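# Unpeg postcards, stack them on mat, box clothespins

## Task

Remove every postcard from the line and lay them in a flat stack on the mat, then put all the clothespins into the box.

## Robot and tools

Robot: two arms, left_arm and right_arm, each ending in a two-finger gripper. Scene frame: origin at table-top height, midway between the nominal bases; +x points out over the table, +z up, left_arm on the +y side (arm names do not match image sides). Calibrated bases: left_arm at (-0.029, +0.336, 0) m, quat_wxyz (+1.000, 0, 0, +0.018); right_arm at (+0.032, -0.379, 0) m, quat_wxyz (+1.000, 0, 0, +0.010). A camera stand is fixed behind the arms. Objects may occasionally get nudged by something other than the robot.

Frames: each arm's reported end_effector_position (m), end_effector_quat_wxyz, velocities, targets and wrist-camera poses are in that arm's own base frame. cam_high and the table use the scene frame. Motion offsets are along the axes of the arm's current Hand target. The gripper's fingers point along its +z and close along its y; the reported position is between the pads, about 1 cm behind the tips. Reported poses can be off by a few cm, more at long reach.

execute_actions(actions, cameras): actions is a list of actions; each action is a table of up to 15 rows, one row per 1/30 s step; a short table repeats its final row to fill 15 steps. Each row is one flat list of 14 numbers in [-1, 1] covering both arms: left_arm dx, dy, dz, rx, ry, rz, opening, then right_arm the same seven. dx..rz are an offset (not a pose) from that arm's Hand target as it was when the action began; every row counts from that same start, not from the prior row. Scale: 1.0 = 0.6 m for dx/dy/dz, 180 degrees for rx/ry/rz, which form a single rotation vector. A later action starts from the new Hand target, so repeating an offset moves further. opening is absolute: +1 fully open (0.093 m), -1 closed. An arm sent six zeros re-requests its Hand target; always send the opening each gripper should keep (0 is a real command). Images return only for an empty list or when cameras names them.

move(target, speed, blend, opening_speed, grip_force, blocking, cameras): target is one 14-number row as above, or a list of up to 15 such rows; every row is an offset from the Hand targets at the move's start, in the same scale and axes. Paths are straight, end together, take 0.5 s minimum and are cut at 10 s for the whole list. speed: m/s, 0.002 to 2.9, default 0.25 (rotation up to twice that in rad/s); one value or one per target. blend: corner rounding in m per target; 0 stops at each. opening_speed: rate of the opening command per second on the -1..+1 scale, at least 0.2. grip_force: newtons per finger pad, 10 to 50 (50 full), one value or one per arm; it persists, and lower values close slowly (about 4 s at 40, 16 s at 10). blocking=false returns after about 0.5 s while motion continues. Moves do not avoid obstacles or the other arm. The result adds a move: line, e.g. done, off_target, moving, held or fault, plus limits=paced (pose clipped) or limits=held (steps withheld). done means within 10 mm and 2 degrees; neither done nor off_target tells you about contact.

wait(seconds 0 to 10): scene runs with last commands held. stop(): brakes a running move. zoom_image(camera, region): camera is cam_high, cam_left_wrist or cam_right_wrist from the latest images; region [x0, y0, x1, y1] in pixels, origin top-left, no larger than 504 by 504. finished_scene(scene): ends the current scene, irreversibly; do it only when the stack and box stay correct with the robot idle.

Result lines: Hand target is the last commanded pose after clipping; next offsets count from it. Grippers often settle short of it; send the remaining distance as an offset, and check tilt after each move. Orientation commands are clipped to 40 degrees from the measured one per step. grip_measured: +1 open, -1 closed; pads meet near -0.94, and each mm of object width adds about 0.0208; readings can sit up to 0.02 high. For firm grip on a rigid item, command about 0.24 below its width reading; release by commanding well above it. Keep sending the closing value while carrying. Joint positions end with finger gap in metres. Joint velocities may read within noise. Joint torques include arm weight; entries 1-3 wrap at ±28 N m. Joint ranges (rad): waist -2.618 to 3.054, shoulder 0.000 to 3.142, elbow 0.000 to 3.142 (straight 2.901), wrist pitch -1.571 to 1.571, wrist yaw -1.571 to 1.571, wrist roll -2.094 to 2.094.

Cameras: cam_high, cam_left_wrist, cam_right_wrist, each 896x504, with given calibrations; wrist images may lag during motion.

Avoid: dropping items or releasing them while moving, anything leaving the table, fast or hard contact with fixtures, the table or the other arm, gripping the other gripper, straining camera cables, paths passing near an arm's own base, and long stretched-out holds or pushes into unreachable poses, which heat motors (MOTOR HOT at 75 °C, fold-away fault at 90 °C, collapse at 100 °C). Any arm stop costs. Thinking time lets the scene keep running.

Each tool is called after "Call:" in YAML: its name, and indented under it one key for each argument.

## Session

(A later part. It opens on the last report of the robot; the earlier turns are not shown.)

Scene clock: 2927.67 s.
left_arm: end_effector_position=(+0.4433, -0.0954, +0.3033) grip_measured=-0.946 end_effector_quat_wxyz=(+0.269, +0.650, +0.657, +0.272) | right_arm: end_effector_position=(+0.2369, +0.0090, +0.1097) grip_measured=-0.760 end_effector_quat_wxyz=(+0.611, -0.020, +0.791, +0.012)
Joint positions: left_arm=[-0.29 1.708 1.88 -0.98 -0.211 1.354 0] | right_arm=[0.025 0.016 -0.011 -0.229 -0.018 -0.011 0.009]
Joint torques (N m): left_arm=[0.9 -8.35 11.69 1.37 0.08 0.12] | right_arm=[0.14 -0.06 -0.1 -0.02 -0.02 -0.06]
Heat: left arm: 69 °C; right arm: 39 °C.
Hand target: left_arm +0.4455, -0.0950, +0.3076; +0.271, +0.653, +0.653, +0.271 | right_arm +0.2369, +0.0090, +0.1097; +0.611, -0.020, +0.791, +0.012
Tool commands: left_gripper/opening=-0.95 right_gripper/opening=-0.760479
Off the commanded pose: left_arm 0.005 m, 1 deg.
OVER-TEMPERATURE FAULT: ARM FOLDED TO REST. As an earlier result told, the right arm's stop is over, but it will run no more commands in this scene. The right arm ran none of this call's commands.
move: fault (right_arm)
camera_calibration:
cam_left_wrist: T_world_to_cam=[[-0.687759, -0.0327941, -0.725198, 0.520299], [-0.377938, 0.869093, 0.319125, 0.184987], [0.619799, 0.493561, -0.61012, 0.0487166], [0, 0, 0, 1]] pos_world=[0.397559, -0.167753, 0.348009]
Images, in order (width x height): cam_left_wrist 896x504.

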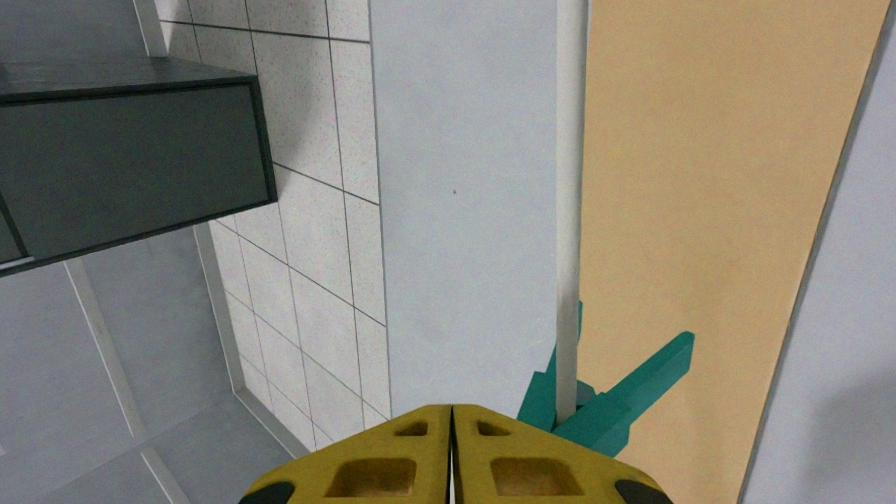

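Call:
move:
  target:
    - [0,-0.058,-0.052,0,0,0,-0.95,0,0,0,0,0,0,-0.76]
    - [0,-0.0696,-0.0404,0,0,0,-0.95,0,0,0,0,0,0,-0.76]
  speed: 0.1
  cameras: ["cam_left_wrist"]

Scene clock: 2949.47 s.
left_arm: end_effector_position=(+0.4023, -0.0955, +0.2915) grip_measured=-0.946 end_effector_quat_wxyz=(+0.264, +0.660, +0.651, +0.267) | right_arm: end_effector_position=(+0.2369, +0.0090, +0.1097) grip_measured=-0.760 end_effector_quat_wxyz=(+0.611, -0.020, +0.791, +0.012)
Joint positions: left_arm=[-0.322 1.55 1.672 -0.949 -0.22 1.349 0] | right_arm=[0.025 0.016 -0.011 -0.229 -0.018 -0.011 0.009]
Joint torques (N m): left_arm=[-0.24 -9.94 7.51 1.55 -0.13 -0.17] | right_arm=[0.08 -0.05 -0.09 -0.03 0 -0.13]
Heat: left arm: 70 °C; right arm: 38 °C.
Hand target: left_arm +0.3988, -0.0950, +0.2952; +0.271, +0.653, +0.653, +0.271 | right_arm +0.2369, +0.0090, +0.1097; +0.611, -0.020, +0.791, +0.012
Tool commands: left_gripper/opening=-0.95 right_gripper/opening=-0.760479
Off the commanded pose: left_arm 0.005 m, 1 deg.
OVER-TEMPERATURE FAULT: ARM FOLDED TO REST. As an earlier result told, the right arm's stop is over, but it will run no more commands in this scene. The right arm ran none of this call's commands.
move: fault (right_arm)
camera_calibration:
cam_left_wrist: T_world_to_cam=[[-0.69901, -0.0114881, -0.71502, 0.487127], [-0.353781, 0.874495, 0.331809, 0.160435], [0.621469, 0.484898, -0.615345, 0.0669476], [0, 0, 0, 1]] pos_world=[0.355659, -0.167167, 0.336267]
Images, in order (width x height): cam_left_wrist 896x504.

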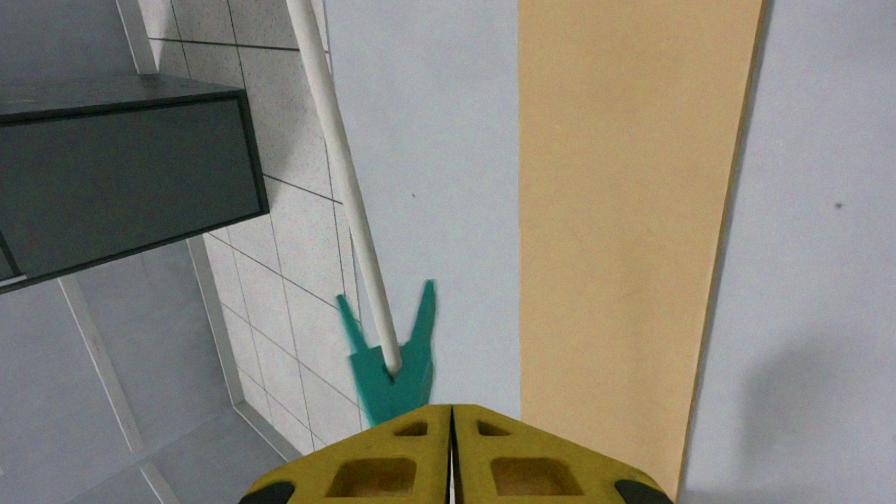

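Call:
move:
  target: [0,-0.0235,-0.0255,-0.1944,0,0,-0.95,0,0,0,0,0,0,-0.76]
  speed: 0.1
  cameras: ["cam_left_wrist"]

Scene clock: 2983.13 s.
left_arm: end_effector_position=(+0.3817, -0.0954, +0.2974) grip_measured=-0.946 end_effector_quat_wxyz=(+0.456, +0.540, +0.546, +0.450) | right_arm: end_effector_position=(+0.2369, +0.0090, +0.1097) grip_measured=-0.760 end_effector_quat_wxyz=(+0.611, -0.020, +0.791, +0.012)
Joint positions: left_arm=[-0.414 1.147 0.858 0.093 -0.405 1.48 0] | right_arm=[0.025 0.016 -0.011 -0.229 -0.018 -0.011 0.009]
Joint torques (N m): left_arm=[-0.4 -6.05 8.25 1.98 -0.11 0.09] | right_arm=[0.05 -0.14 -0.1 -0.01 -0.03 -0.06]
Heat: left arm: 65 °C; right arm: 38 °C.
Hand target: left_arm +0.3780, -0.0951, +0.2960; +0.455, +0.542, +0.542, +0.454 | right_arm +0.2369, +0.0090, +0.1097; +0.611, -0.020, +0.791, +0.012
Tool commands: left_gripper/opening=-0.95 right_gripper/opening=-0.760479
Off the commanded pose: left_arm 0.004 m, 1 deg.
OVER-TEMPERATURE FAULT: ARM FOLDED TO REST. As an earlier result told, the right arm's stop is over, but it will run no more commands in this scene. The right arm ran none of this call's commands.
move: fault (right_arm)
camera_calibration:
cam_left_wrist: T_world_to_cam=[[-0.152291, -0.0369391, -0.987645, 0.346877], [-0.484656, 0.873694, 0.0420549, 0.287162], [0.861346, 0.485072, -0.150958, -0.146271], [0, 0, 0, 1]] pos_world=[0.317991, -0.167126, 0.308434]
Images, in order (width x height): cam_left_wrist 896x504.

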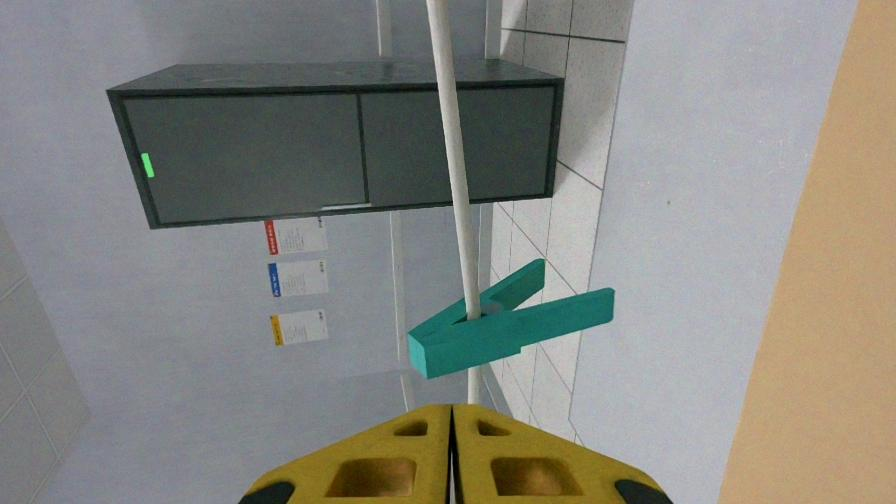

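Call:
move:
  target:
    - [0,0.0066,-0.0012,0,0,0,-0.95,0,0,0,0,0,0,-0.76]
    - [0,0.0242,0.099,0,0,0,-0.95,0,0,0,0,0,0,-0.76]
  speed: 0.05
  cameras: ["cam_left_wrist"]

Scene clock: 3001.77 s.
left_arm: end_effector_position=(+0.4332, -0.0942, +0.2864) grip_measured=-0.946 end_effector_quat_wxyz=(+0.445, +0.546, +0.550, +0.449) | right_arm: end_effector_position=(+0.2369, +0.0090, +0.1097) grip_measured=-0.760 end_effector_quat_wxyz=(+0.611, -0.020, +0.791, +0.012)
Joint positions: left_arm=[-0.342 1.352 0.973 0.163 -0.342 1.498 0] | right_arm=[0.025 0.016 -0.011 -0.229 -0.018 -0.011 0.009]
Joint torques (N m): left_arm=[0.91 -5.67 13.31 1.99 0.11 0.1] | right_arm=[0.1 -0.1 -0.09 0.01 -0.03 -0.08]
Heat: left arm: 65 °C; right arm: 38 °C.
Hand target: left_arm +0.4390, -0.0950, +0.3001; +0.455, +0.541, +0.542, +0.455 | right_arm +0.2369, +0.0090, +0.1097; +0.611, -0.020, +0.791, +0.012
Tool commands: left_gripper/opening=-0.95 right_gripper/opening=-0.760479
Off the commanded pose: left_arm 0.015 m, 2 deg.
OVER-TEMPERATURE FAULT: ARM FOLDED TO REST. As an earlier result told, the right arm's stop is over, but it will run no more commands in this scene. The right arm ran none of this call's commands.
move: fault (right_arm), off_target (left_arm)
camera_calibration:
cam_left_wrist: T_world_to_cam=[[-0.175299, -0.025285, -0.984191, 0.354004], [-0.489916, 0.869349, 0.0649265, 0.306823], [0.853963, 0.493552, -0.164783, -0.184884], [0, 0, 0, 1]] pos_world=[0.370258, -0.166535, 0.298021]
Images, in order (width x height): cam_left_wrist 896x504.

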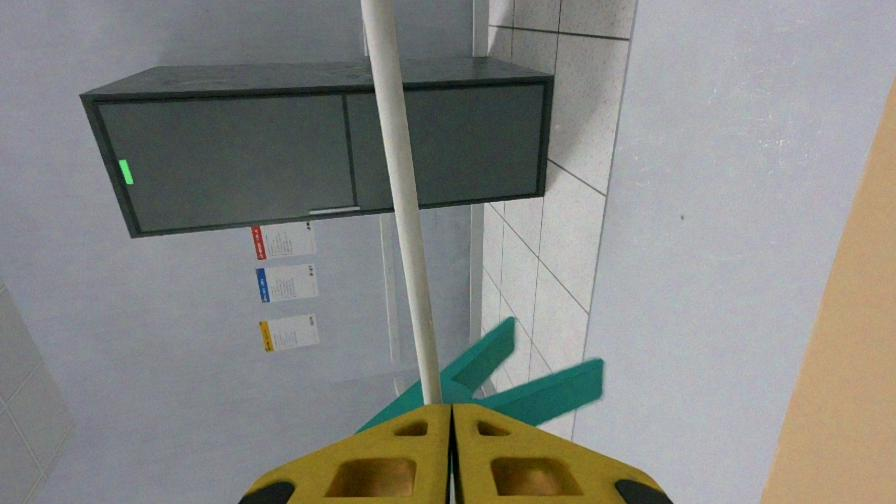

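Call:
move:
  target:
    - [0,-0.0087,-0.0492,0,0,0,-0.95,0,0,0,0,0,0,-0.76]
    - [0,0.0143,-0.0533,0,0,0,-0.95,0,0,0,0,0,0,-0.76]
  speed: 0.06
  cameras: ["cam_left_wrist"]

Scene clock: 3013.17 s.
left_arm: end_effector_position=(+0.4109, -0.0945, +0.2945) grip_measured=-0.946 end_effector_quat_wxyz=(+0.444, +0.551, +0.547, +0.447) | right_arm: end_effector_position=(+0.2369, +0.0090, +0.1097) grip_measured=-0.760 end_effector_quat_wxyz=(+0.611, -0.020, +0.791, +0.012)
Joint positions: left_arm=[-0.366 1.263 0.946 0.095 -0.358 1.498 0] | right_arm=[0.025 0.016 -0.011 -0.229 -0.018 -0.011 0.009]
Joint torques (N m): left_arm=[-0.35 -7.49 13.26 1.79 -0.12 0.02] | right_arm=[0.12 -0.01 -0.03 -0.02 -0.02 -0.1]
Heat: left arm: 65 °C; right arm: 38 °C.
Hand target: left_arm +0.4090, -0.0951, +0.3140; +0.455, +0.542, +0.542, +0.454 | right_arm +0.2369, +0.0090, +0.1097; +0.611, -0.020, +0.791, +0.012
Tool commands: left_gripper/opening=-0.95 right_gripper/opening=-0.760479
Off the commanded pose: left_arm 0.020 m, 2 deg.
OVER-TEMPERATURE FAULT: ARM FOLDED TO REST. As an earlier result told, the right arm's stop is over, but it will run no more commands in this scene. The right arm ran none of this call's commands.
move: fault (right_arm), off_target (left_arm)
camera_calibration:
cam_left_wrist: T_world_to_cam=[[-0.180407, -0.0182725, -0.983422, 0.360605], [-0.481306, 0.873586, 0.0720629, 0.290527], [0.857787, 0.486327, -0.166396, -0.166191], [0, 0, 0, 1]] pos_world=[0.347444, -0.166388, 0.306037]
Images, in order (width x height): cam_left_wrist 896x504.

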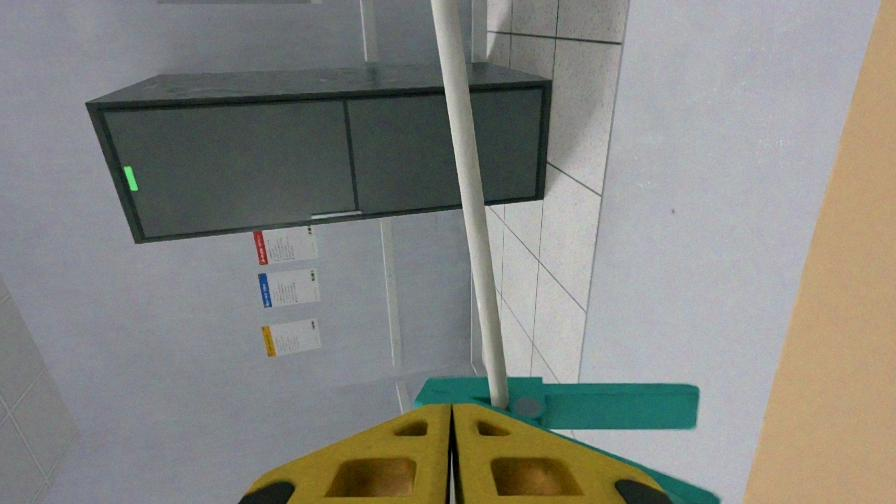

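Call:
move:
  target: [0,0,-0.08,0,0,0,-0.95,0,0,0,0,0,0,-0.76]
  speed: 0.08
  cameras: ["cam_left_wrist"]

Scene clock: 3047.43 s.
left_arm: end_effector_position=(+0.3650, -0.0955, +0.3306) grip_measured=-0.946 end_effector_quat_wxyz=(+0.461, +0.538, +0.536, +0.459) | right_arm: end_effector_position=(+0.2369, +0.0090, +0.1097) grip_measured=-0.760 end_effector_quat_wxyz=(+0.611, -0.020, +0.791, +0.012)
Joint positions: left_arm=[-0.445 1.081 0.931 -0.021 -0.435 1.498 0] | right_arm=[0.025 0.016 -0.011 -0.229 -0.018 -0.011 0.009]
Joint torques (N m): left_arm=[-0.36 -4.81 8.23 1.79 -0.12 -0.15] | right_arm=[-0.05 -0.05 -0.01 0.02 -0.02 -0.12]
Heat: left arm: 67 °C; right arm: 38 °C.
Hand target: left_arm +0.3618, -0.0950, +0.3223; +0.455, +0.541, +0.542, +0.455 | right_arm +0.2369, +0.0090, +0.1097; +0.611, -0.020, +0.791, +0.012
Tool commands: left_gripper/opening=-0.95 right_gripper/opening=-0.760479
Off the commanded pose: left_arm 0.009 m, 1 deg.
OVER-TEMPERATURE FAULT: ARM FOLDED TO REST. As an earlier result told, the right arm's stop is over, but it will run no more commands in this scene. The right arm ran none of this call's commands.
move: fault (right_arm)
camera_calibration:
cam_left_wrist: T_world_to_cam=[[-0.12786, -0.0242707, -0.991495, 0.370738], [-0.481637, 0.875426, 0.0406807, 0.277315], [0.866994, 0.482742, -0.123621, -0.138136], [0, 0, 0, 1]] pos_world=[0.300731, -0.167087, 0.339227]
Images, in order (width x height): cam_left_wrist 896x504.

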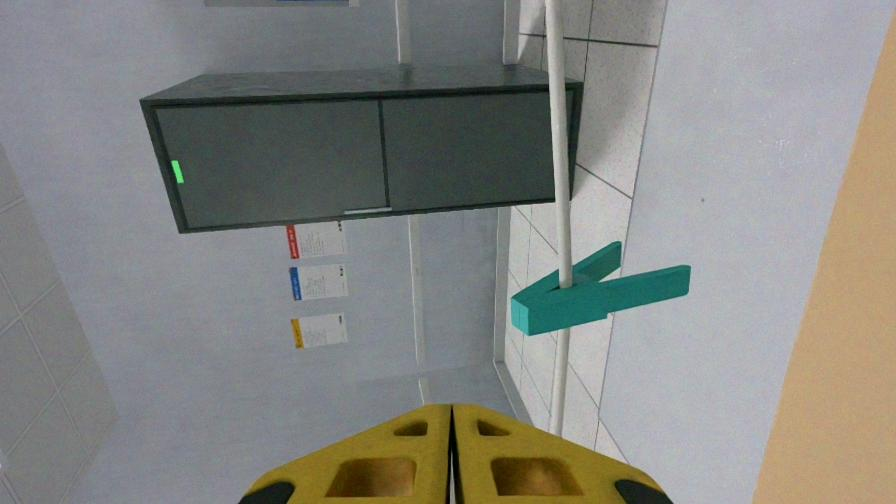

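Call:
move:
  target:
    - [0,-0.0319,0.0331,0,0,0,-0.95,0,0,0,0,0,0,-0.76]
    - [0,-0.0141,0.1331,0,0,0,-0.95,0,0,0,0,0,0,-0.76]
    - [0,-0.0228,0.0839,0,0,0,-0.95,0,0,0,0,0,0,-0.76]
    - [0,0.0,0.0799,0,0,0,-0.95,0,0,0,0,0,0,-0.76]
    - [0,0.0838,0.0651,0,0,0,-0.95,0,0,0,0,0,0,-0.76]
  speed: [0.1,0.06,0.06,0.06,0.06]
  cameras: ["cam_left_wrist"]

Scene clock: 3084.13 s.
left_arm: end_effector_position=(+0.4096, -0.0940, +0.3542) grip_measured=-0.946 end_effector_quat_wxyz=(+0.451, +0.545, +0.545, +0.450) | right_arm: end_effector_position=(+0.2369, +0.0090, +0.1097) grip_measured=-0.760 end_effector_quat_wxyz=(+0.611, -0.020, +0.791, +0.012)
Joint positions: left_arm=[-0.366 1.26 1.162 -0.104 -0.358 1.498 0] | right_arm=[0.025 0.016 -0.011 -0.229 -0.018 -0.011 0.009]
Joint torques (N m): left_arm=[-0.35 -5.61 12.83 1.79 -0.11 0.01] | right_arm=[0.1 -0.05 0.03 0.01 0 -0.1]
Heat: left arm: 67 °C; right arm: 37 °C.
Hand target: left_arm +0.4089, -0.0950, +0.3651; +0.455, +0.541, +0.542, +0.454 | right_arm +0.2369, +0.0090, +0.1097; +0.611, -0.020, +0.791, +0.012
Tool commands: left_gripper/opening=-0.95 right_gripper/opening=-0.760479
Off the commanded pose: left_arm 0.011 m, 1 deg.
OVER-TEMPERATURE FAULT: ARM FOLDED TO REST. As an earlier result told, the right arm's stop is over, but it will run no more commands in this scene. The right arm ran none of this call's commands.
move: fault (right_arm), off_target (left_arm)
camera_calibration:
cam_left_wrist: T_world_to_cam=[[-0.161391, -0.0255769, -0.986559, 0.411623], [-0.482528, 0.874071, 0.056276, 0.291228], [0.860883, 0.485125, -0.153409, -0.161249], [0, 0, 0, 1]] pos_world=[0.345775, -0.1658, 0.364964]
Images, in order (width x height): cam_left_wrist 896x504.

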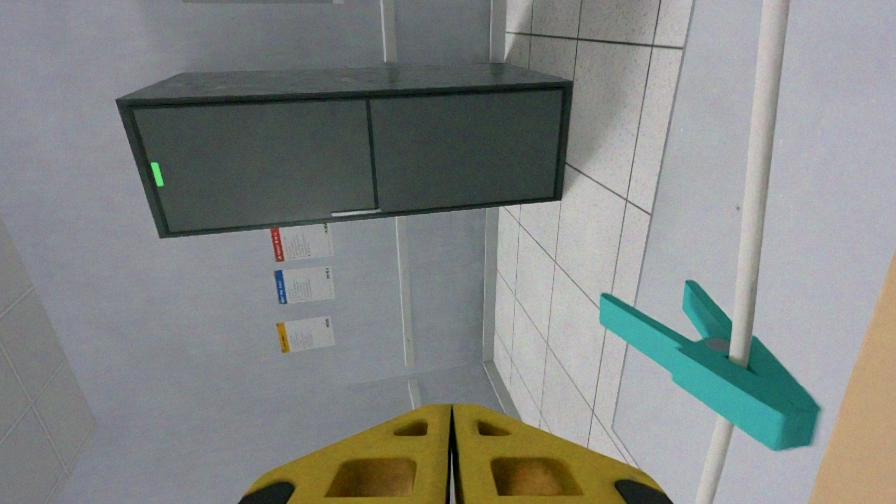

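Call:
wait:
  seconds: 1
  cameras: ["cam_left_wrist","cam_high"]

Call:
zoom_image:
  camera: "cam_left_wrist"
  region: [560, 240, 860, 480]

Scene clock: 3094.47 s.
left_arm: end_effector_position=(+0.4096, -0.0940, +0.3541) grip_measured=-0.946 end_effector_quat_wxyz=(+0.451, +0.545, +0.545, +0.450) | right_arm: end_effector_position=(+0.2369, +0.0090, +0.1097) grip_measured=-0.760 end_effector_quat_wxyz=(+0.611, -0.020, +0.791, +0.012)
Joint positions: left_arm=[-0.366 1.26 1.162 -0.104 -0.358 1.498 0] | right_arm=[0.025 0.016 -0.011 -0.229 -0.018 -0.011 0.009]
Joint torques (N m): left_arm=[-0.34 -5.61 12.82 1.79 -0.11 0.02] | right_arm=[0.05 -0.17 -0.13 0.01 -0.07 -0.1]
Heat: left arm: 69 °C; right arm: 37 °C.
Hand target: left_arm +0.4089, -0.0950, +0.3651; +0.455, +0.541, +0.542, +0.454 | right_arm +0.2369, +0.0090, +0.1097; +0.611, -0.020, +0.791, +0.012
Tool commands: left_gripper/opening=-0.95 right_gripper/opening=-0.760479
Off the commanded pose: left_arm 0.011 m, 1 deg.
OVER-TEMPERATURE FAULT: ARM FOLDED TO REST. As an earlier result told, the right arm's stop is over, but it will run no more commands in this scene.
wait: 1.00 s; at rest from the start
camera_calibration:
cam_left_wrist: T_world_to_cam=[[-0.16178, -0.0254412, -0.986499, 0.411759], [-0.482461, 0.874088, 0.0565787, 0.291097], [0.860847, 0.485101, -0.153685, -0.16114], [0, 0, 0, 1]] pos_world=[0.345774, -0.1658, 0.364965]
Images, in order (width x height): cam_high 896x504, cam_left_wrist 896x504.

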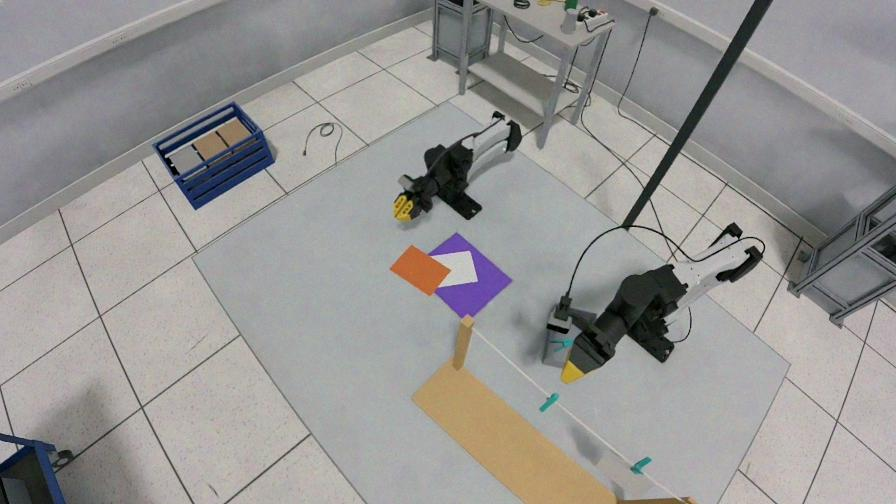

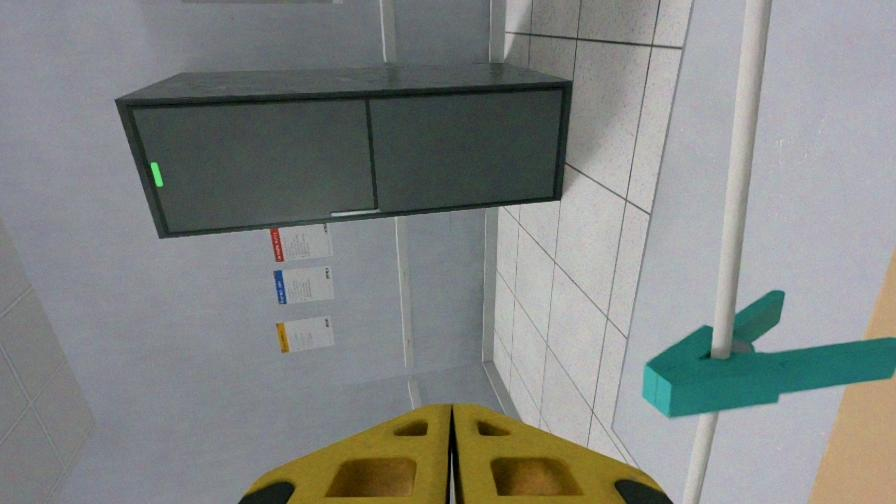

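Scaled by 1.680 from the camera's 896x504 image, which has a finer 1280x720 frame.

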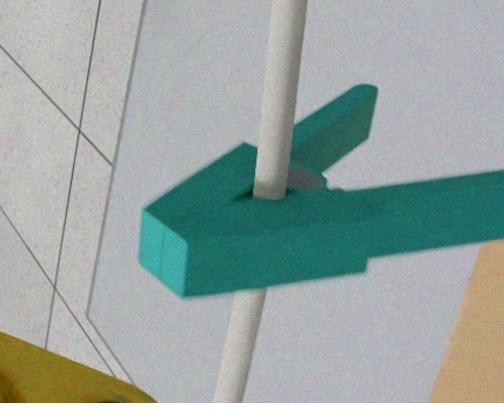

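Call:
move:
  target: [0.0083,-0.1615,-0.0797,-0.061,-0.0261,-0.4996,0.1,0,0,0,0,0,0,-0.76]
  speed: 0.2
  cameras: ["cam_left_wrist"]

Scene clock: 3129.90 s.
left_arm: end_effector_position=(+0.3484, -0.0908, +0.2803) grip_measured=+0.099 end_effector_quat_wxyz=(+0.705, -0.017, +0.708, +0.030) | right_arm: end_effector_position=(+0.2369, +0.0090, +0.1097) grip_measured=-0.760 end_effector_quat_wxyz=(+0.611, -0.020, +0.791, +0.012)
Joint positions: left_arm=[-0.515 1.05 0.563 0.483 -0.582 0.017 0.05] | right_arm=[0.025 0.016 -0.011 -0.229 -0.018 -0.011 0.009]
Joint torques (N m): left_arm=[-0.42 -4.53 8.08 1.93 -0.09 -0.13] | right_arm=[0.01 -0.09 0.06 0 -0.05 -0.11]
Heat: left arm: 71 °C; right arm: 37 °C.
Hand target: left_arm +0.3450, -0.0900, +0.2779; +0.707, -0.024, +0.707, +0.026 | right_arm +0.2369, +0.0090, +0.1097; +0.611, -0.020, +0.791, +0.012
Tool commands: left_gripper/opening=+0.1 right_gripper/opening=-0.760479
Off the commanded pose: left_arm 0.004 m, 1 deg.
OVER-TEMPERATURE FAULT: ARM FOLDED TO REST. As an earlier result told, the right arm's stop is over, but it will run no more commands in this scene. The right arm ran none of this call's commands.
move: fault (right_arm)
camera_calibration:
cam_left_wrist: T_world_to_cam=[[0.09342, -0.995607, 0.00631544, -0.126178], [-0.486323, -0.0511659, -0.87228, 0.440596], [0.868771, 0.0784171, -0.488966, -0.0671793], [0, 0, 0, 1]] pos_world=[0.284423, -0.0978119, 0.352272]
Images, in order (width x height): cam_left_wrist 896x504.

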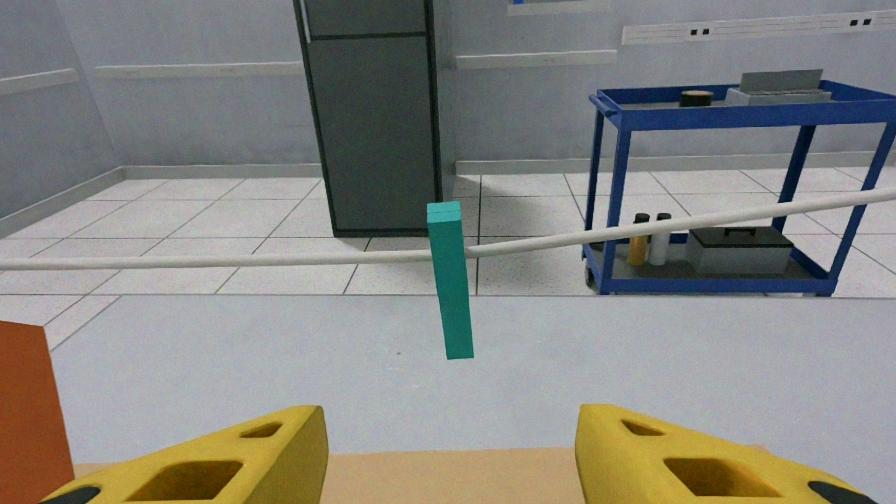

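Call:
move:
  target:
    - [0.0243,0,0.0,0,0,0,0.1,0,0,0,0,0,0,-0.76]
    - [0.0243,0,0.14,0,0,0,0.1,0,0,0,0,0,0,-0.76]
  speed: 0.1
  cameras: ["cam_left_wrist"]

Scene clock: 3156.57 s.
left_arm: end_effector_position=(+0.4228, -0.0828, +0.2513) grip_measured=+0.099 end_effector_quat_wxyz=(+0.696, -0.017, +0.716, +0.036) | right_arm: end_effector_position=(+0.2369, +0.0090, +0.1097) grip_measured=-0.760 end_effector_quat_wxyz=(+0.611, -0.020, +0.791, +0.012)
Joint positions: left_arm=[-0.358 1.395 0.68 0.685 -0.434 0.015 0.05] | right_arm=[0.025 0.016 -0.011 -0.229 -0.018 -0.011 0.009]
Joint torques (N m): left_arm=[0.8 -5.48 12.34 1.98 0.12 -0.12] | right_arm=[0.06 -0.06 -0.12 0.01 -0.03 -0.12]
Heat: left arm: 66 °C; right arm: 37 °C.
Hand target: left_arm +0.4288, -0.0842, +0.2634; +0.707, -0.024, +0.707, +0.025 | right_arm +0.2369, +0.0090, +0.1097; +0.611, -0.020, +0.791, +0.012
Tool commands: left_gripper/opening=+0.1 right_gripper/opening=-0.760479
Off the commanded pose: left_arm 0.013 m, 2 deg.
OVER-TEMPERATURE FAULT: ARM FOLDED TO REST. As an earlier result told, the right arm's stop is over, but it will run no more commands in this scene. The right arm ran none of this call's commands.
move: fault (right_arm), off_target (left_arm)
camera_calibration:
cam_left_wrist: T_world_to_cam=[[0.101853, -0.994793, -0.0036182, -0.125931], [-0.507632, -0.048846, -0.860188, 0.458154], [0.855532, 0.0894498, -0.509964, -0.134723], [0, 0, 0, 1]] pos_world=[0.36066, -0.0908456, 0.324939]
Images, in order (width x height): cam_left_wrist 896x504.

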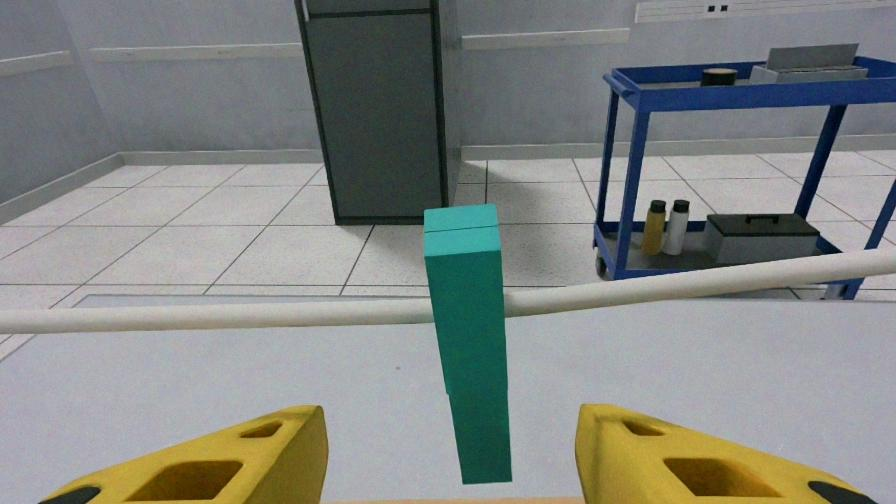

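Call:
move:
  target: [-0.0133,-0.0083,0.0367,0,0,0,0.1,0,0,0,0,0,0,-0.76]
  speed: 0.06
  cameras: ["cam_left_wrist"]

Scene clock: 3168.73 s.
left_arm: end_effector_position=(+0.4453, -0.0871, +0.2648) grip_measured=+0.099 end_effector_quat_wxyz=(+0.704, -0.020, +0.709, +0.032) | right_arm: end_effector_position=(+0.2369, +0.0090, +0.1097) grip_measured=-0.760 end_effector_quat_wxyz=(+0.611, -0.020, +0.791, +0.012)
Joint positions: left_arm=[-0.345 1.47 0.78 0.683 -0.419 0.015 0.05] | right_arm=[0.025 0.016 -0.011 -0.229 -0.018 -0.011 0.009]
Joint torques (N m): left_arm=[0.94 -6.28 12.38 1.78 0.13 -0.12] | right_arm=[0.08 -0.08 -0.05 -0.03 -0.04 -0.09]
Heat: left arm: 67 °C; right arm: 37 °C.
Hand target: left_arm +0.4511, -0.0876, +0.2714; +0.707, -0.024, +0.707, +0.025 | right_arm +0.2369, +0.0090, +0.1097; +0.611, -0.020, +0.791, +0.012
Tool commands: left_gripper/opening=+0.1 right_gripper/opening=-0.760479
Off the commanded pose: left_arm 0.009 m, 1 deg.
OVER-TEMPERATURE FAULT: ARM FOLDED TO REST. As an earlier result told, the right arm's stop is over, but it will run no more commands in this scene. The right arm ran none of this call's commands.
move: fault (right_arm)
camera_calibration:
cam_left_wrist: T_world_to_cam=[[0.100663, -0.994899, 0.00661224, -0.134701], [-0.489189, -0.0552807, -0.870424, 0.474878], [0.866349, 0.0843849, -0.492258, -0.156726], [0, 0, 0, 1]] pos_world=[0.381644, -0.0945366, 0.337087]
Images, in order (width x height): cam_left_wrist 896x504.

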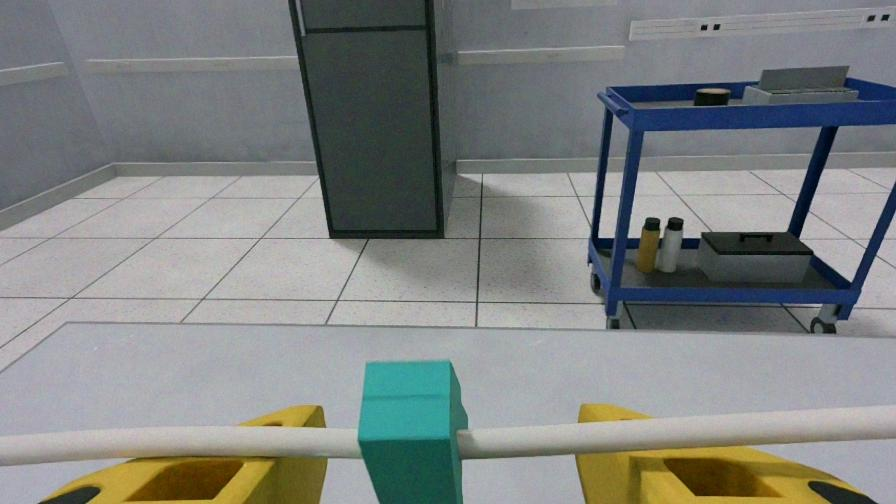

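Call:
move:
  target: [0,0.008,0,0,0,0,-1,0,0,0,0,0,0,-0.76]
  speed: 0.06
  opening_speed: 0.6
  cameras: ["cam_left_wrist"]

Scene clock: 3180.90 s.
left_arm: end_effector_position=(+0.4468, -0.0832, +0.2643) grip_measured=-0.858 end_effector_quat_wxyz=(+0.703, -0.019, +0.710, +0.032) | right_arm: end_effector_position=(+0.2369, +0.0090, +0.1097) grip_measured=-0.760 end_effector_quat_wxyz=(+0.611, -0.020, +0.791, +0.012)
Joint positions: left_arm=[-0.33 1.47 0.78 0.68 -0.403 0.015 0.004] | right_arm=[0.025 0.016 -0.011 -0.229 -0.018 -0.011 0.009]
Joint torques (N m): left_arm=[0.9 -7.01 11.77 1.79 0.12 -0.11] | right_arm=[0.03 -0.01 -0.06 -0.01 -0.03 -0.09]
Heat: left arm: 69 °C; right arm: 37 °C.
Hand target: left_arm +0.4507, -0.0829, +0.2714; +0.707, -0.024, +0.707, +0.025 | right_arm +0.2369, +0.0090, +0.1097; +0.611, -0.020, +0.791, +0.012
Tool commands: left_gripper/opening=-1.0 right_gripper/opening=-0.760479
Off the commanded pose: left_arm 0.008 m, 1 deg.
OVER-TEMPERATURE FAULT: ARM FOLDED TO REST. As an earlier result told, the right arm's stop is over, but it will run no more commands in this scene. The right arm ran none of this call's commands.
move: fault (right_arm)
camera_calibration:
cam_left_wrist: T_world_to_cam=[[0.0995184, -0.995018, 0.0058548, -0.130193], [-0.491146, -0.0542384, -0.869387, 0.476034], [0.865374, 0.0836444, -0.494097, -0.157716], [0, 0, 0, 1]] pos_world=[0.383242, -0.0905329, 0.336693]
Images, in order (width x height): cam_left_wrist 896x504.

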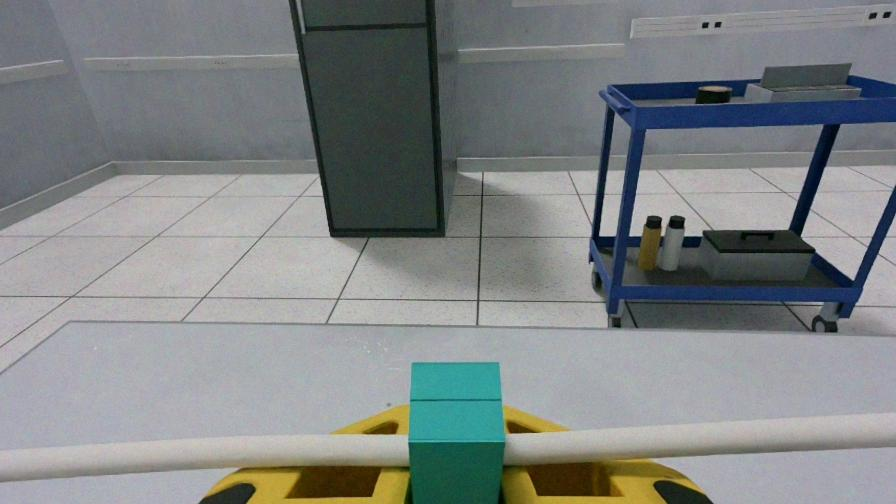

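Call:
move:
  target: [0.0057,0,-0.029,0,0.3056,0,-1,0,0,0,0,0,0,-0.76]
  speed: 0.15
  cameras: ["cam_left_wrist","cam_high"]

Scene clock: 3199.30 s.
left_arm: end_effector_position=(+0.4302, -0.0847, +0.2641) grip_measured=-0.871 end_effector_quat_wxyz=(+0.299, -0.024, +0.954, +0.017) | right_arm: end_effector_position=(+0.2369, +0.0090, +0.1097) grip_measured=-0.760 end_effector_quat_wxyz=(+0.611, -0.020, +0.791, +0.012)
Joint positions: left_arm=[-0.271 1.766 1.899 -1.124 -0.199 -0.262 0.003] | right_arm=[0.025 0.016 -0.011 -0.229 -0.018 -0.011 0.009]
Joint torques (N m): left_arm=[0.92 -8.64 11.6 1.19 0 -0.12] | right_arm=[0.06 -0.01 -0.01 0.01 -0.01 -0.11]
Heat: left arm: 71 °C; right arm: 36 °C.
Hand target: left_arm +0.4334, -0.0841, +0.2678; +0.300, -0.033, +0.953, +0.011 | right_arm +0.2369, +0.0090, +0.1097; +0.611, -0.020, +0.791, +0.012
Tool commands: left_gripper/opening=-1.0 right_gripper/opening=-0.760479
Off the commanded pose: left_arm 0.005 m, 1 deg.
OVER-TEMPERATURE FAULT: ARM FOLDED TO REST. As an earlier result told, the right arm's stop is over, but it will run no more commands in this scene. The right arm ran none of this call's commands.
move: fault (right_arm)
camera_calibration:
cam_left_wrist: T_world_to_cam=[[0.0920958, -0.995408, -0.0260837, -0.118541], [-0.990889, -0.0890294, -0.101061, 0.476808], [0.0982744, 0.0351533, -0.994538, 0.314717], [0, 0, 0, 1]] pos_world=[0.452452, -0.08661, 0.358093]
Images, in order (width x height): cam_high 896x504, cam_left_wrist 896x504.

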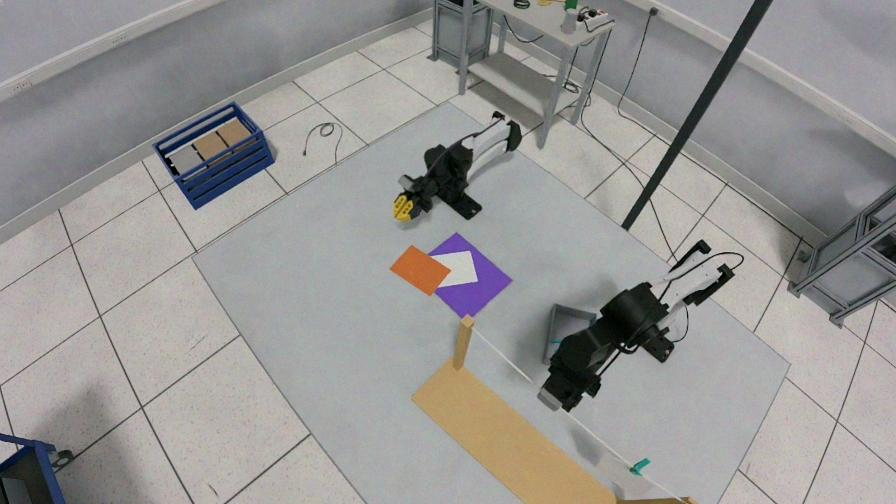

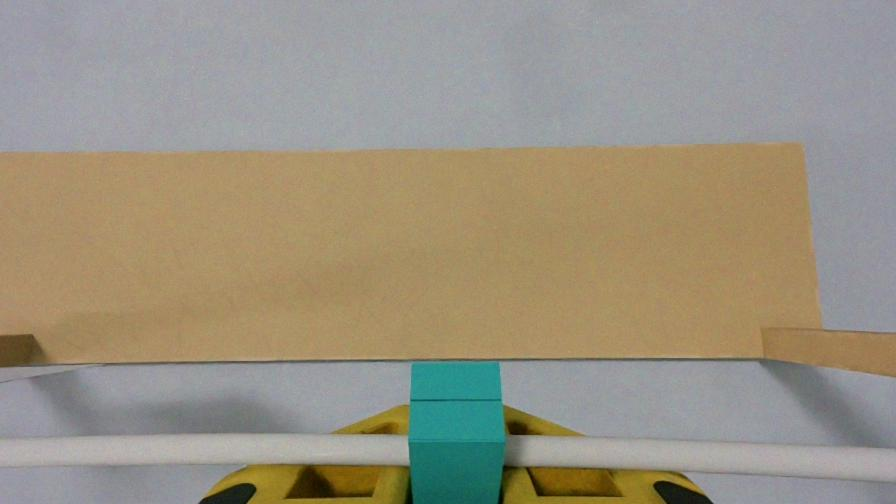

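Call:
move:
  target:
    - [0,0,0,0,0,0,0.2,0,0,0,0,0,0,-0.76]
    - [0,0,-0.13,0,0,0,0.2,0,0,0,0,0,0,-0.76]
  speed: 0.08
  opening_speed: 0.8
  cameras: ["cam_left_wrist"]

Scene clock: 3212.27 s.
left_arm: end_effector_position=(+0.3905, -0.0868, +0.3247) grip_measured=+0.199 end_effector_quat_wxyz=(+0.293, -0.028, +0.956, +0.012) | right_arm: end_effector_position=(+0.2369, +0.0090, +0.1097) grip_measured=-0.760 end_effector_quat_wxyz=(+0.611, -0.020, +0.791, +0.012)
Joint positions: left_arm=[-0.305 1.766 2.184 -1.425 -0.206 -0.303 0.055] | right_arm=[0.025 0.016 -0.011 -0.229 -0.018 -0.011 0.009]
Joint torques (N m): left_arm=[-0.4 -8.98 9.98 1.16 -0.21 -0.12] | right_arm=[-0.05 -0.02 -0.14 0 -0.02 -0.11]
Heat: left arm: 69 °C; right arm: 36 °C.
Hand target: left_arm +0.3889, -0.0873, +0.3318; +0.300, -0.033, +0.953, +0.012 | right_arm +0.2369, +0.0090, +0.1097; +0.611, -0.020, +0.791, +0.012
Tool commands: left_gripper/opening=+0.2 right_gripper/opening=-0.760479
Off the commanded pose: left_arm 0.007 m, 1 deg.
OVER-TEMPERATURE FAULT: ARM FOLDED TO REST. As an earlier result told, the right arm's stop is over, but it will run no more commands in this scene. The right arm ran none of this call's commands.
move: fault (right_arm)
camera_calibration:
cam_left_wrist: T_world_to_cam=[[0.0948416, -0.99539, -0.0142714, -0.120242], [-0.991748, -0.093233, -0.0879933, 0.439059], [0.0862571, 0.0224991, -0.996019, 0.383049], [0, 0, 0, 1]] pos_world=[0.413799, -0.0873711, 0.418442]
Images, in order (width x height): cam_left_wrist 896x504.

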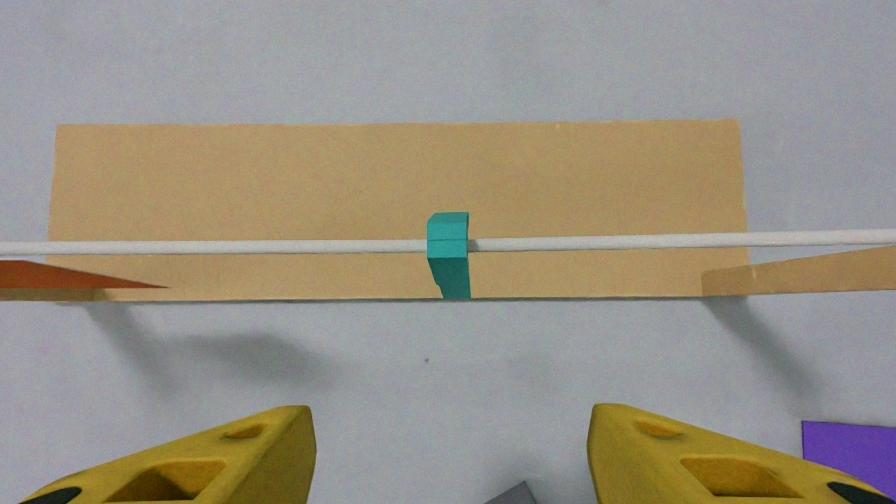

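Call:
move:
  target: [0.1208,-0.021,0.0593,-0.3267,-0.3185,0.418,0.6,0,0,0,0,0,0,-0.76]
  speed: 0.3
  cameras: ["cam_left_wrist"]

Scene clock: 3250.50 s.
left_arm: end_effector_position=(+0.3548, -0.1060, +0.2544) grip_measured=+0.599 end_effector_quat_wxyz=(+0.542, +0.405, +0.433, +0.596) | right_arm: end_effector_position=(+0.2369, +0.0090, +0.1097) grip_measured=-0.760 end_effector_quat_wxyz=(+0.611, -0.020, +0.791, +0.012)
Joint positions: left_arm=[-0.549 1.511 0.36 1.518 -0.598 1.798 0.074] | right_arm=[0.025 0.016 -0.011 -0.229 -0.018 -0.011 0.009]
Joint torques (N m): left_arm=[0.92 -4.72 5.91 2.31 0.24 0.09] | right_arm=[0.24 -0.09 0.03 0 -0.02 -0.11]
Heat: left arm: 66 °C; right arm: 36 °C.
Hand target: left_arm +0.3508, -0.1025, +0.2613; +0.554, +0.387, +0.423, +0.604 | right_arm +0.2369, +0.0090, +0.1097; +0.611, -0.020, +0.791, +0.012
Tool commands: left_gripper/opening=+0.6 right_gripper/opening=-0.760479
Off the commanded pose: left_arm 0.008 m, 3 deg.
OVER-TEMPERATURE FAULT: ARM FOLDED TO REST. As an earlier result told, the right arm's stop is over, but it will run no more commands in this scene. The right arm ran none of this call's commands.
joint sent to its limit (left arm) — joint 4 (wrist pitch), upper limit. The joint targets still meet the commanded pose.
move: fault (right_arm), off_target (left_arm)
camera_calibration:
cam_left_wrist: T_world_to_cam=[[0.32217, 0.0149475, -0.946564, 0.126621], [-0.526712, 0.833657, -0.166106, 0.348784], [0.786626, 0.552081, 0.276452, -0.19954], [0, 0, 0, 1]] pos_world=[0.299879, -0.182496, 0.232953]
Images, in order (width x height): cam_left_wrist 896x504.

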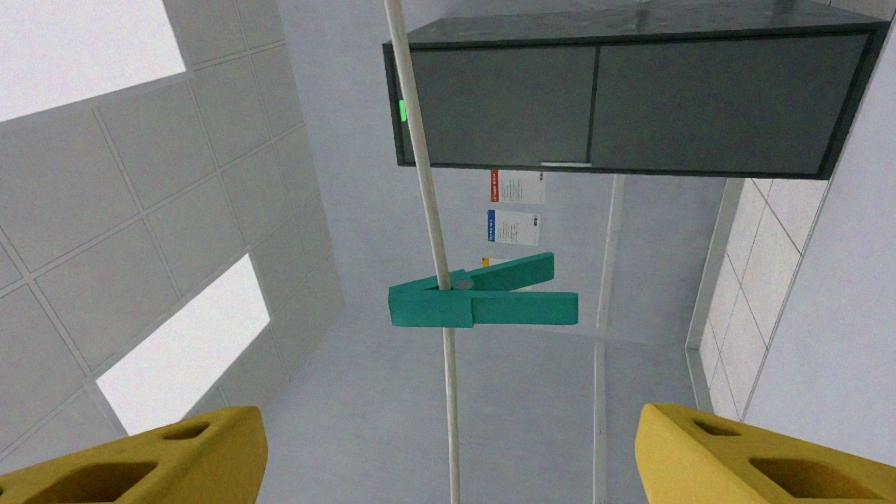

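Call:
move:
  target:
    - [0.0183,0.0133,0.0,0,0,0,1,0,0,0,0,0,0,-0.76]
    - [0.0183,0.0133,0.12,0,0,0,1,0,0,0,0,0,0,-0.76]
  speed: 0.1
  cameras: ["cam_left_wrist"]

Scene clock: 3272.50 s.
left_arm: end_effector_position=(+0.4091, -0.0846, +0.2893) grip_measured=+1.000 end_effector_quat_wxyz=(+0.547, +0.390, +0.423, +0.608) | right_arm: end_effector_position=(+0.2369, +0.0090, +0.1097) grip_measured=-0.760 end_effector_quat_wxyz=(+0.611, -0.020, +0.791, +0.012)
Joint positions: left_arm=[-0.376 1.562 0.568 1.376 -0.439 1.753 0.093] | right_arm=[0.025 0.016 -0.011 -0.229 -0.018 -0.011 0.009]
Joint torques (N m): left_arm=[0.83 -5.96 10.39 1.57 0.23 -0.2] | right_arm=[0.09 0.02 -0.08 0.01 -0.03 -0.12]
Heat: left arm: 63 °C; right arm: 36 °C.
Hand target: left_arm +0.4145, -0.0859, +0.2932; +0.554, +0.387, +0.423, +0.604 | right_arm +0.2369, +0.0090, +0.1097; +0.611, -0.020, +0.791, +0.012
Tool commands: left_gripper/opening=+1.0 right_gripper/opening=-0.760479
Off the commanded pose: left_arm 0.007 m, 1 deg.
OVER-TEMPERATURE FAULT: ARM FOLDED TO REST. As an earlier result told, the right arm's stop is over, but it will run no more commands in this scene. The right arm ran none of this call's commands.
move: fault (right_arm)
camera_calibration:
cam_left_wrist: T_world_to_cam=[[0.36209, 0.021669, -0.931891, 0.121854], [-0.52858, 0.828228, -0.186123, 0.371515], [0.767785, 0.559972, 0.311347, -0.265413], [0, 0, 0, 1]] pos_world=[0.356033, -0.161715, 0.265338]
Images, in order (width x height): cam_left_wrist 896x504.

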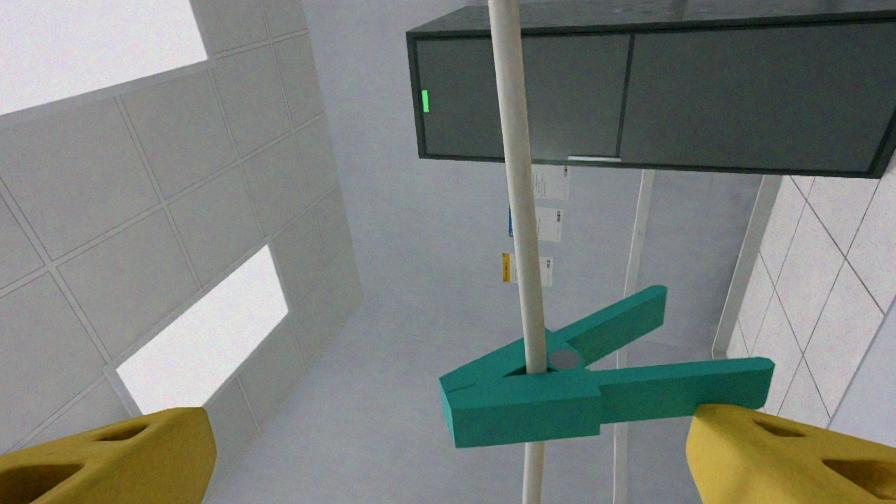

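Call:
move:
  target: [0.0,-0.038,-0.02,0,0,0,1,0,0,0,0,0,0,-0.76]
  speed: 0.08
  cameras: ["cam_left_wrist"]

Scene clock: 3297.20 s.
left_arm: end_effector_position=(+0.4122, -0.0859, +0.2726) grip_measured=+1.000 end_effector_quat_wxyz=(+0.549, +0.387, +0.421, +0.609) | right_arm: end_effector_position=(+0.2369, +0.0090, +0.1097) grip_measured=-0.760 end_effector_quat_wxyz=(+0.611, -0.020, +0.791, +0.012)
Joint positions: left_arm=[-0.376 1.647 0.552 1.487 -0.439 1.753 0.093] | right_arm=[0.025 0.016 -0.011 -0.229 -0.018 -0.011 0.009]
Joint torques (N m): left_arm=[0.28 -6.42 6.12 1.83 0.17 -0.17] | right_arm=[-0.01 -0.09 -0.13 0.01 -0.02 -0.11]
Heat: left arm: 65 °C; right arm: 36 °C.
Hand target: left_arm +0.4111, -0.0862, +0.2678; +0.554, +0.387, +0.423, +0.604 | right_arm +0.2369, +0.0090, +0.1097; +0.611, -0.020, +0.791, +0.012
Tool commands: left_gripper/opening=+1.0 right_gripper/opening=-0.760479
Off the commanded pose: left_arm 0.005 m, 1 deg.
OVER-TEMPERATURE FAULT: ARM FOLDED TO REST. As an earlier result told, the right arm's stop is over, but it will run no more commands in this scene. The right arm ran none of this call's commands.
move: fault (right_arm)
camera_calibration:
cam_left_wrist: T_world_to_cam=[[0.369778, 0.0185873, -0.928934, 0.100913], [-0.526638, 0.827874, -0.193072, 0.372263], [0.765452, 0.560606, 0.315918, -0.262105], [0, 0, 0, 1]] pos_world=[0.359362, -0.163125, 0.248419]
Images, in order (width x height): cam_left_wrist 896x504.

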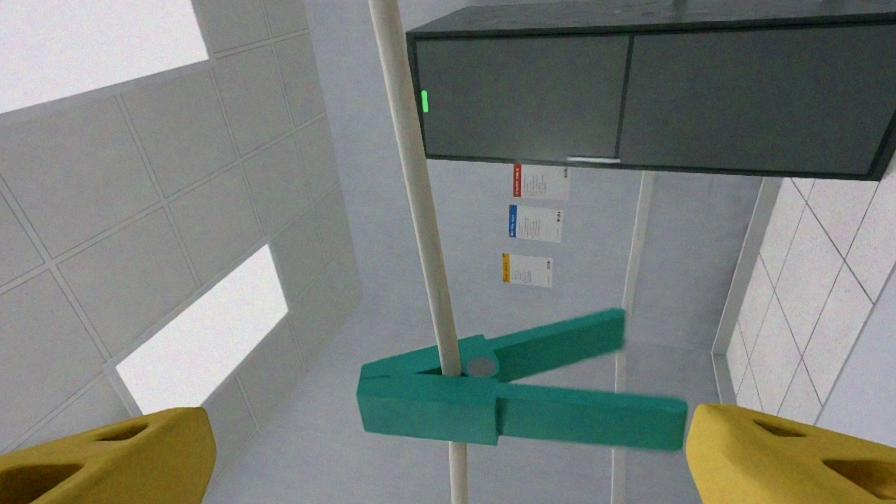

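Call:
move:
  target:
    - [0.0,-0.018,0.0,0,0,0,1,0,0,0,0,0,0,-0.76]
    - [0.0,-0.018,0.083,0,0,0,1,0,0,0,0,0,0,-0.76]
  speed: 0.06
  cameras: ["cam_left_wrist"]

Scene clock: 3326.87 s.
left_arm: end_effector_position=(+0.4555, -0.0810, +0.2724) grip_measured=+1.000 end_effector_quat_wxyz=(+0.548, +0.390, +0.423, +0.608) | right_arm: end_effector_position=(+0.2369, +0.0090, +0.1097) grip_measured=-0.760 end_effector_quat_wxyz=(+0.611, -0.020, +0.791, +0.012)
Joint positions: left_arm=[-0.311 1.767 0.708 1.433 -0.379 1.727 0.093] | right_arm=[0.025 0.016 -0.011 -0.229 -0.018 -0.011 0.009]
Joint torques (N m): left_arm=[0.84 -7.71 10.03 1.59 0.21 -0.2] | right_arm=[-0.09 -0.1 -0.02 -0.01 -0.03 -0.1]
Heat: left arm: 61 °C; right arm: 36 °C.
Hand target: left_arm +0.4614, -0.0818, +0.2746; +0.554, +0.387, +0.423, +0.604 | right_arm +0.2369, +0.0090, +0.1097; +0.611, -0.020, +0.791, +0.012
Tool commands: left_gripper/opening=+1.0 right_gripper/opening=-0.760479
Off the commanded pose: left_arm 0.006 m, 1 deg.
OVER-TEMPERATURE FAULT: ARM FOLDED TO REST. As an earlier result told, the right arm's stop is over, but it will run no more commands in this scene. The right arm ran none of this call's commands.
move: fault (right_arm)
camera_calibration:
cam_left_wrist: T_world_to_cam=[[0.36397, 0.0209008, -0.931176, 0.0881638], [-0.528161, 0.828104, -0.187856, 0.390161], [0.767184, 0.560185, 0.312444, -0.297792], [0, 0, 0, 1]] pos_world=[0.40244, -0.158118, 0.248433]
Images, in order (width x height): cam_left_wrist 896x504.

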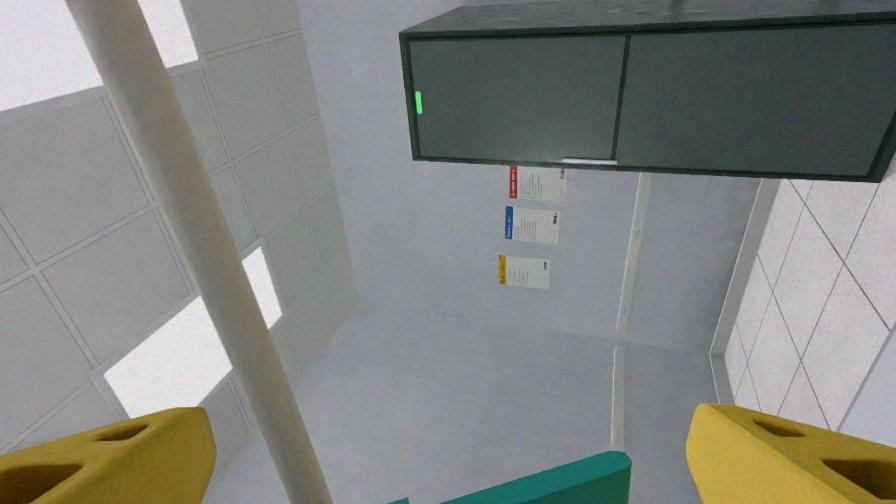

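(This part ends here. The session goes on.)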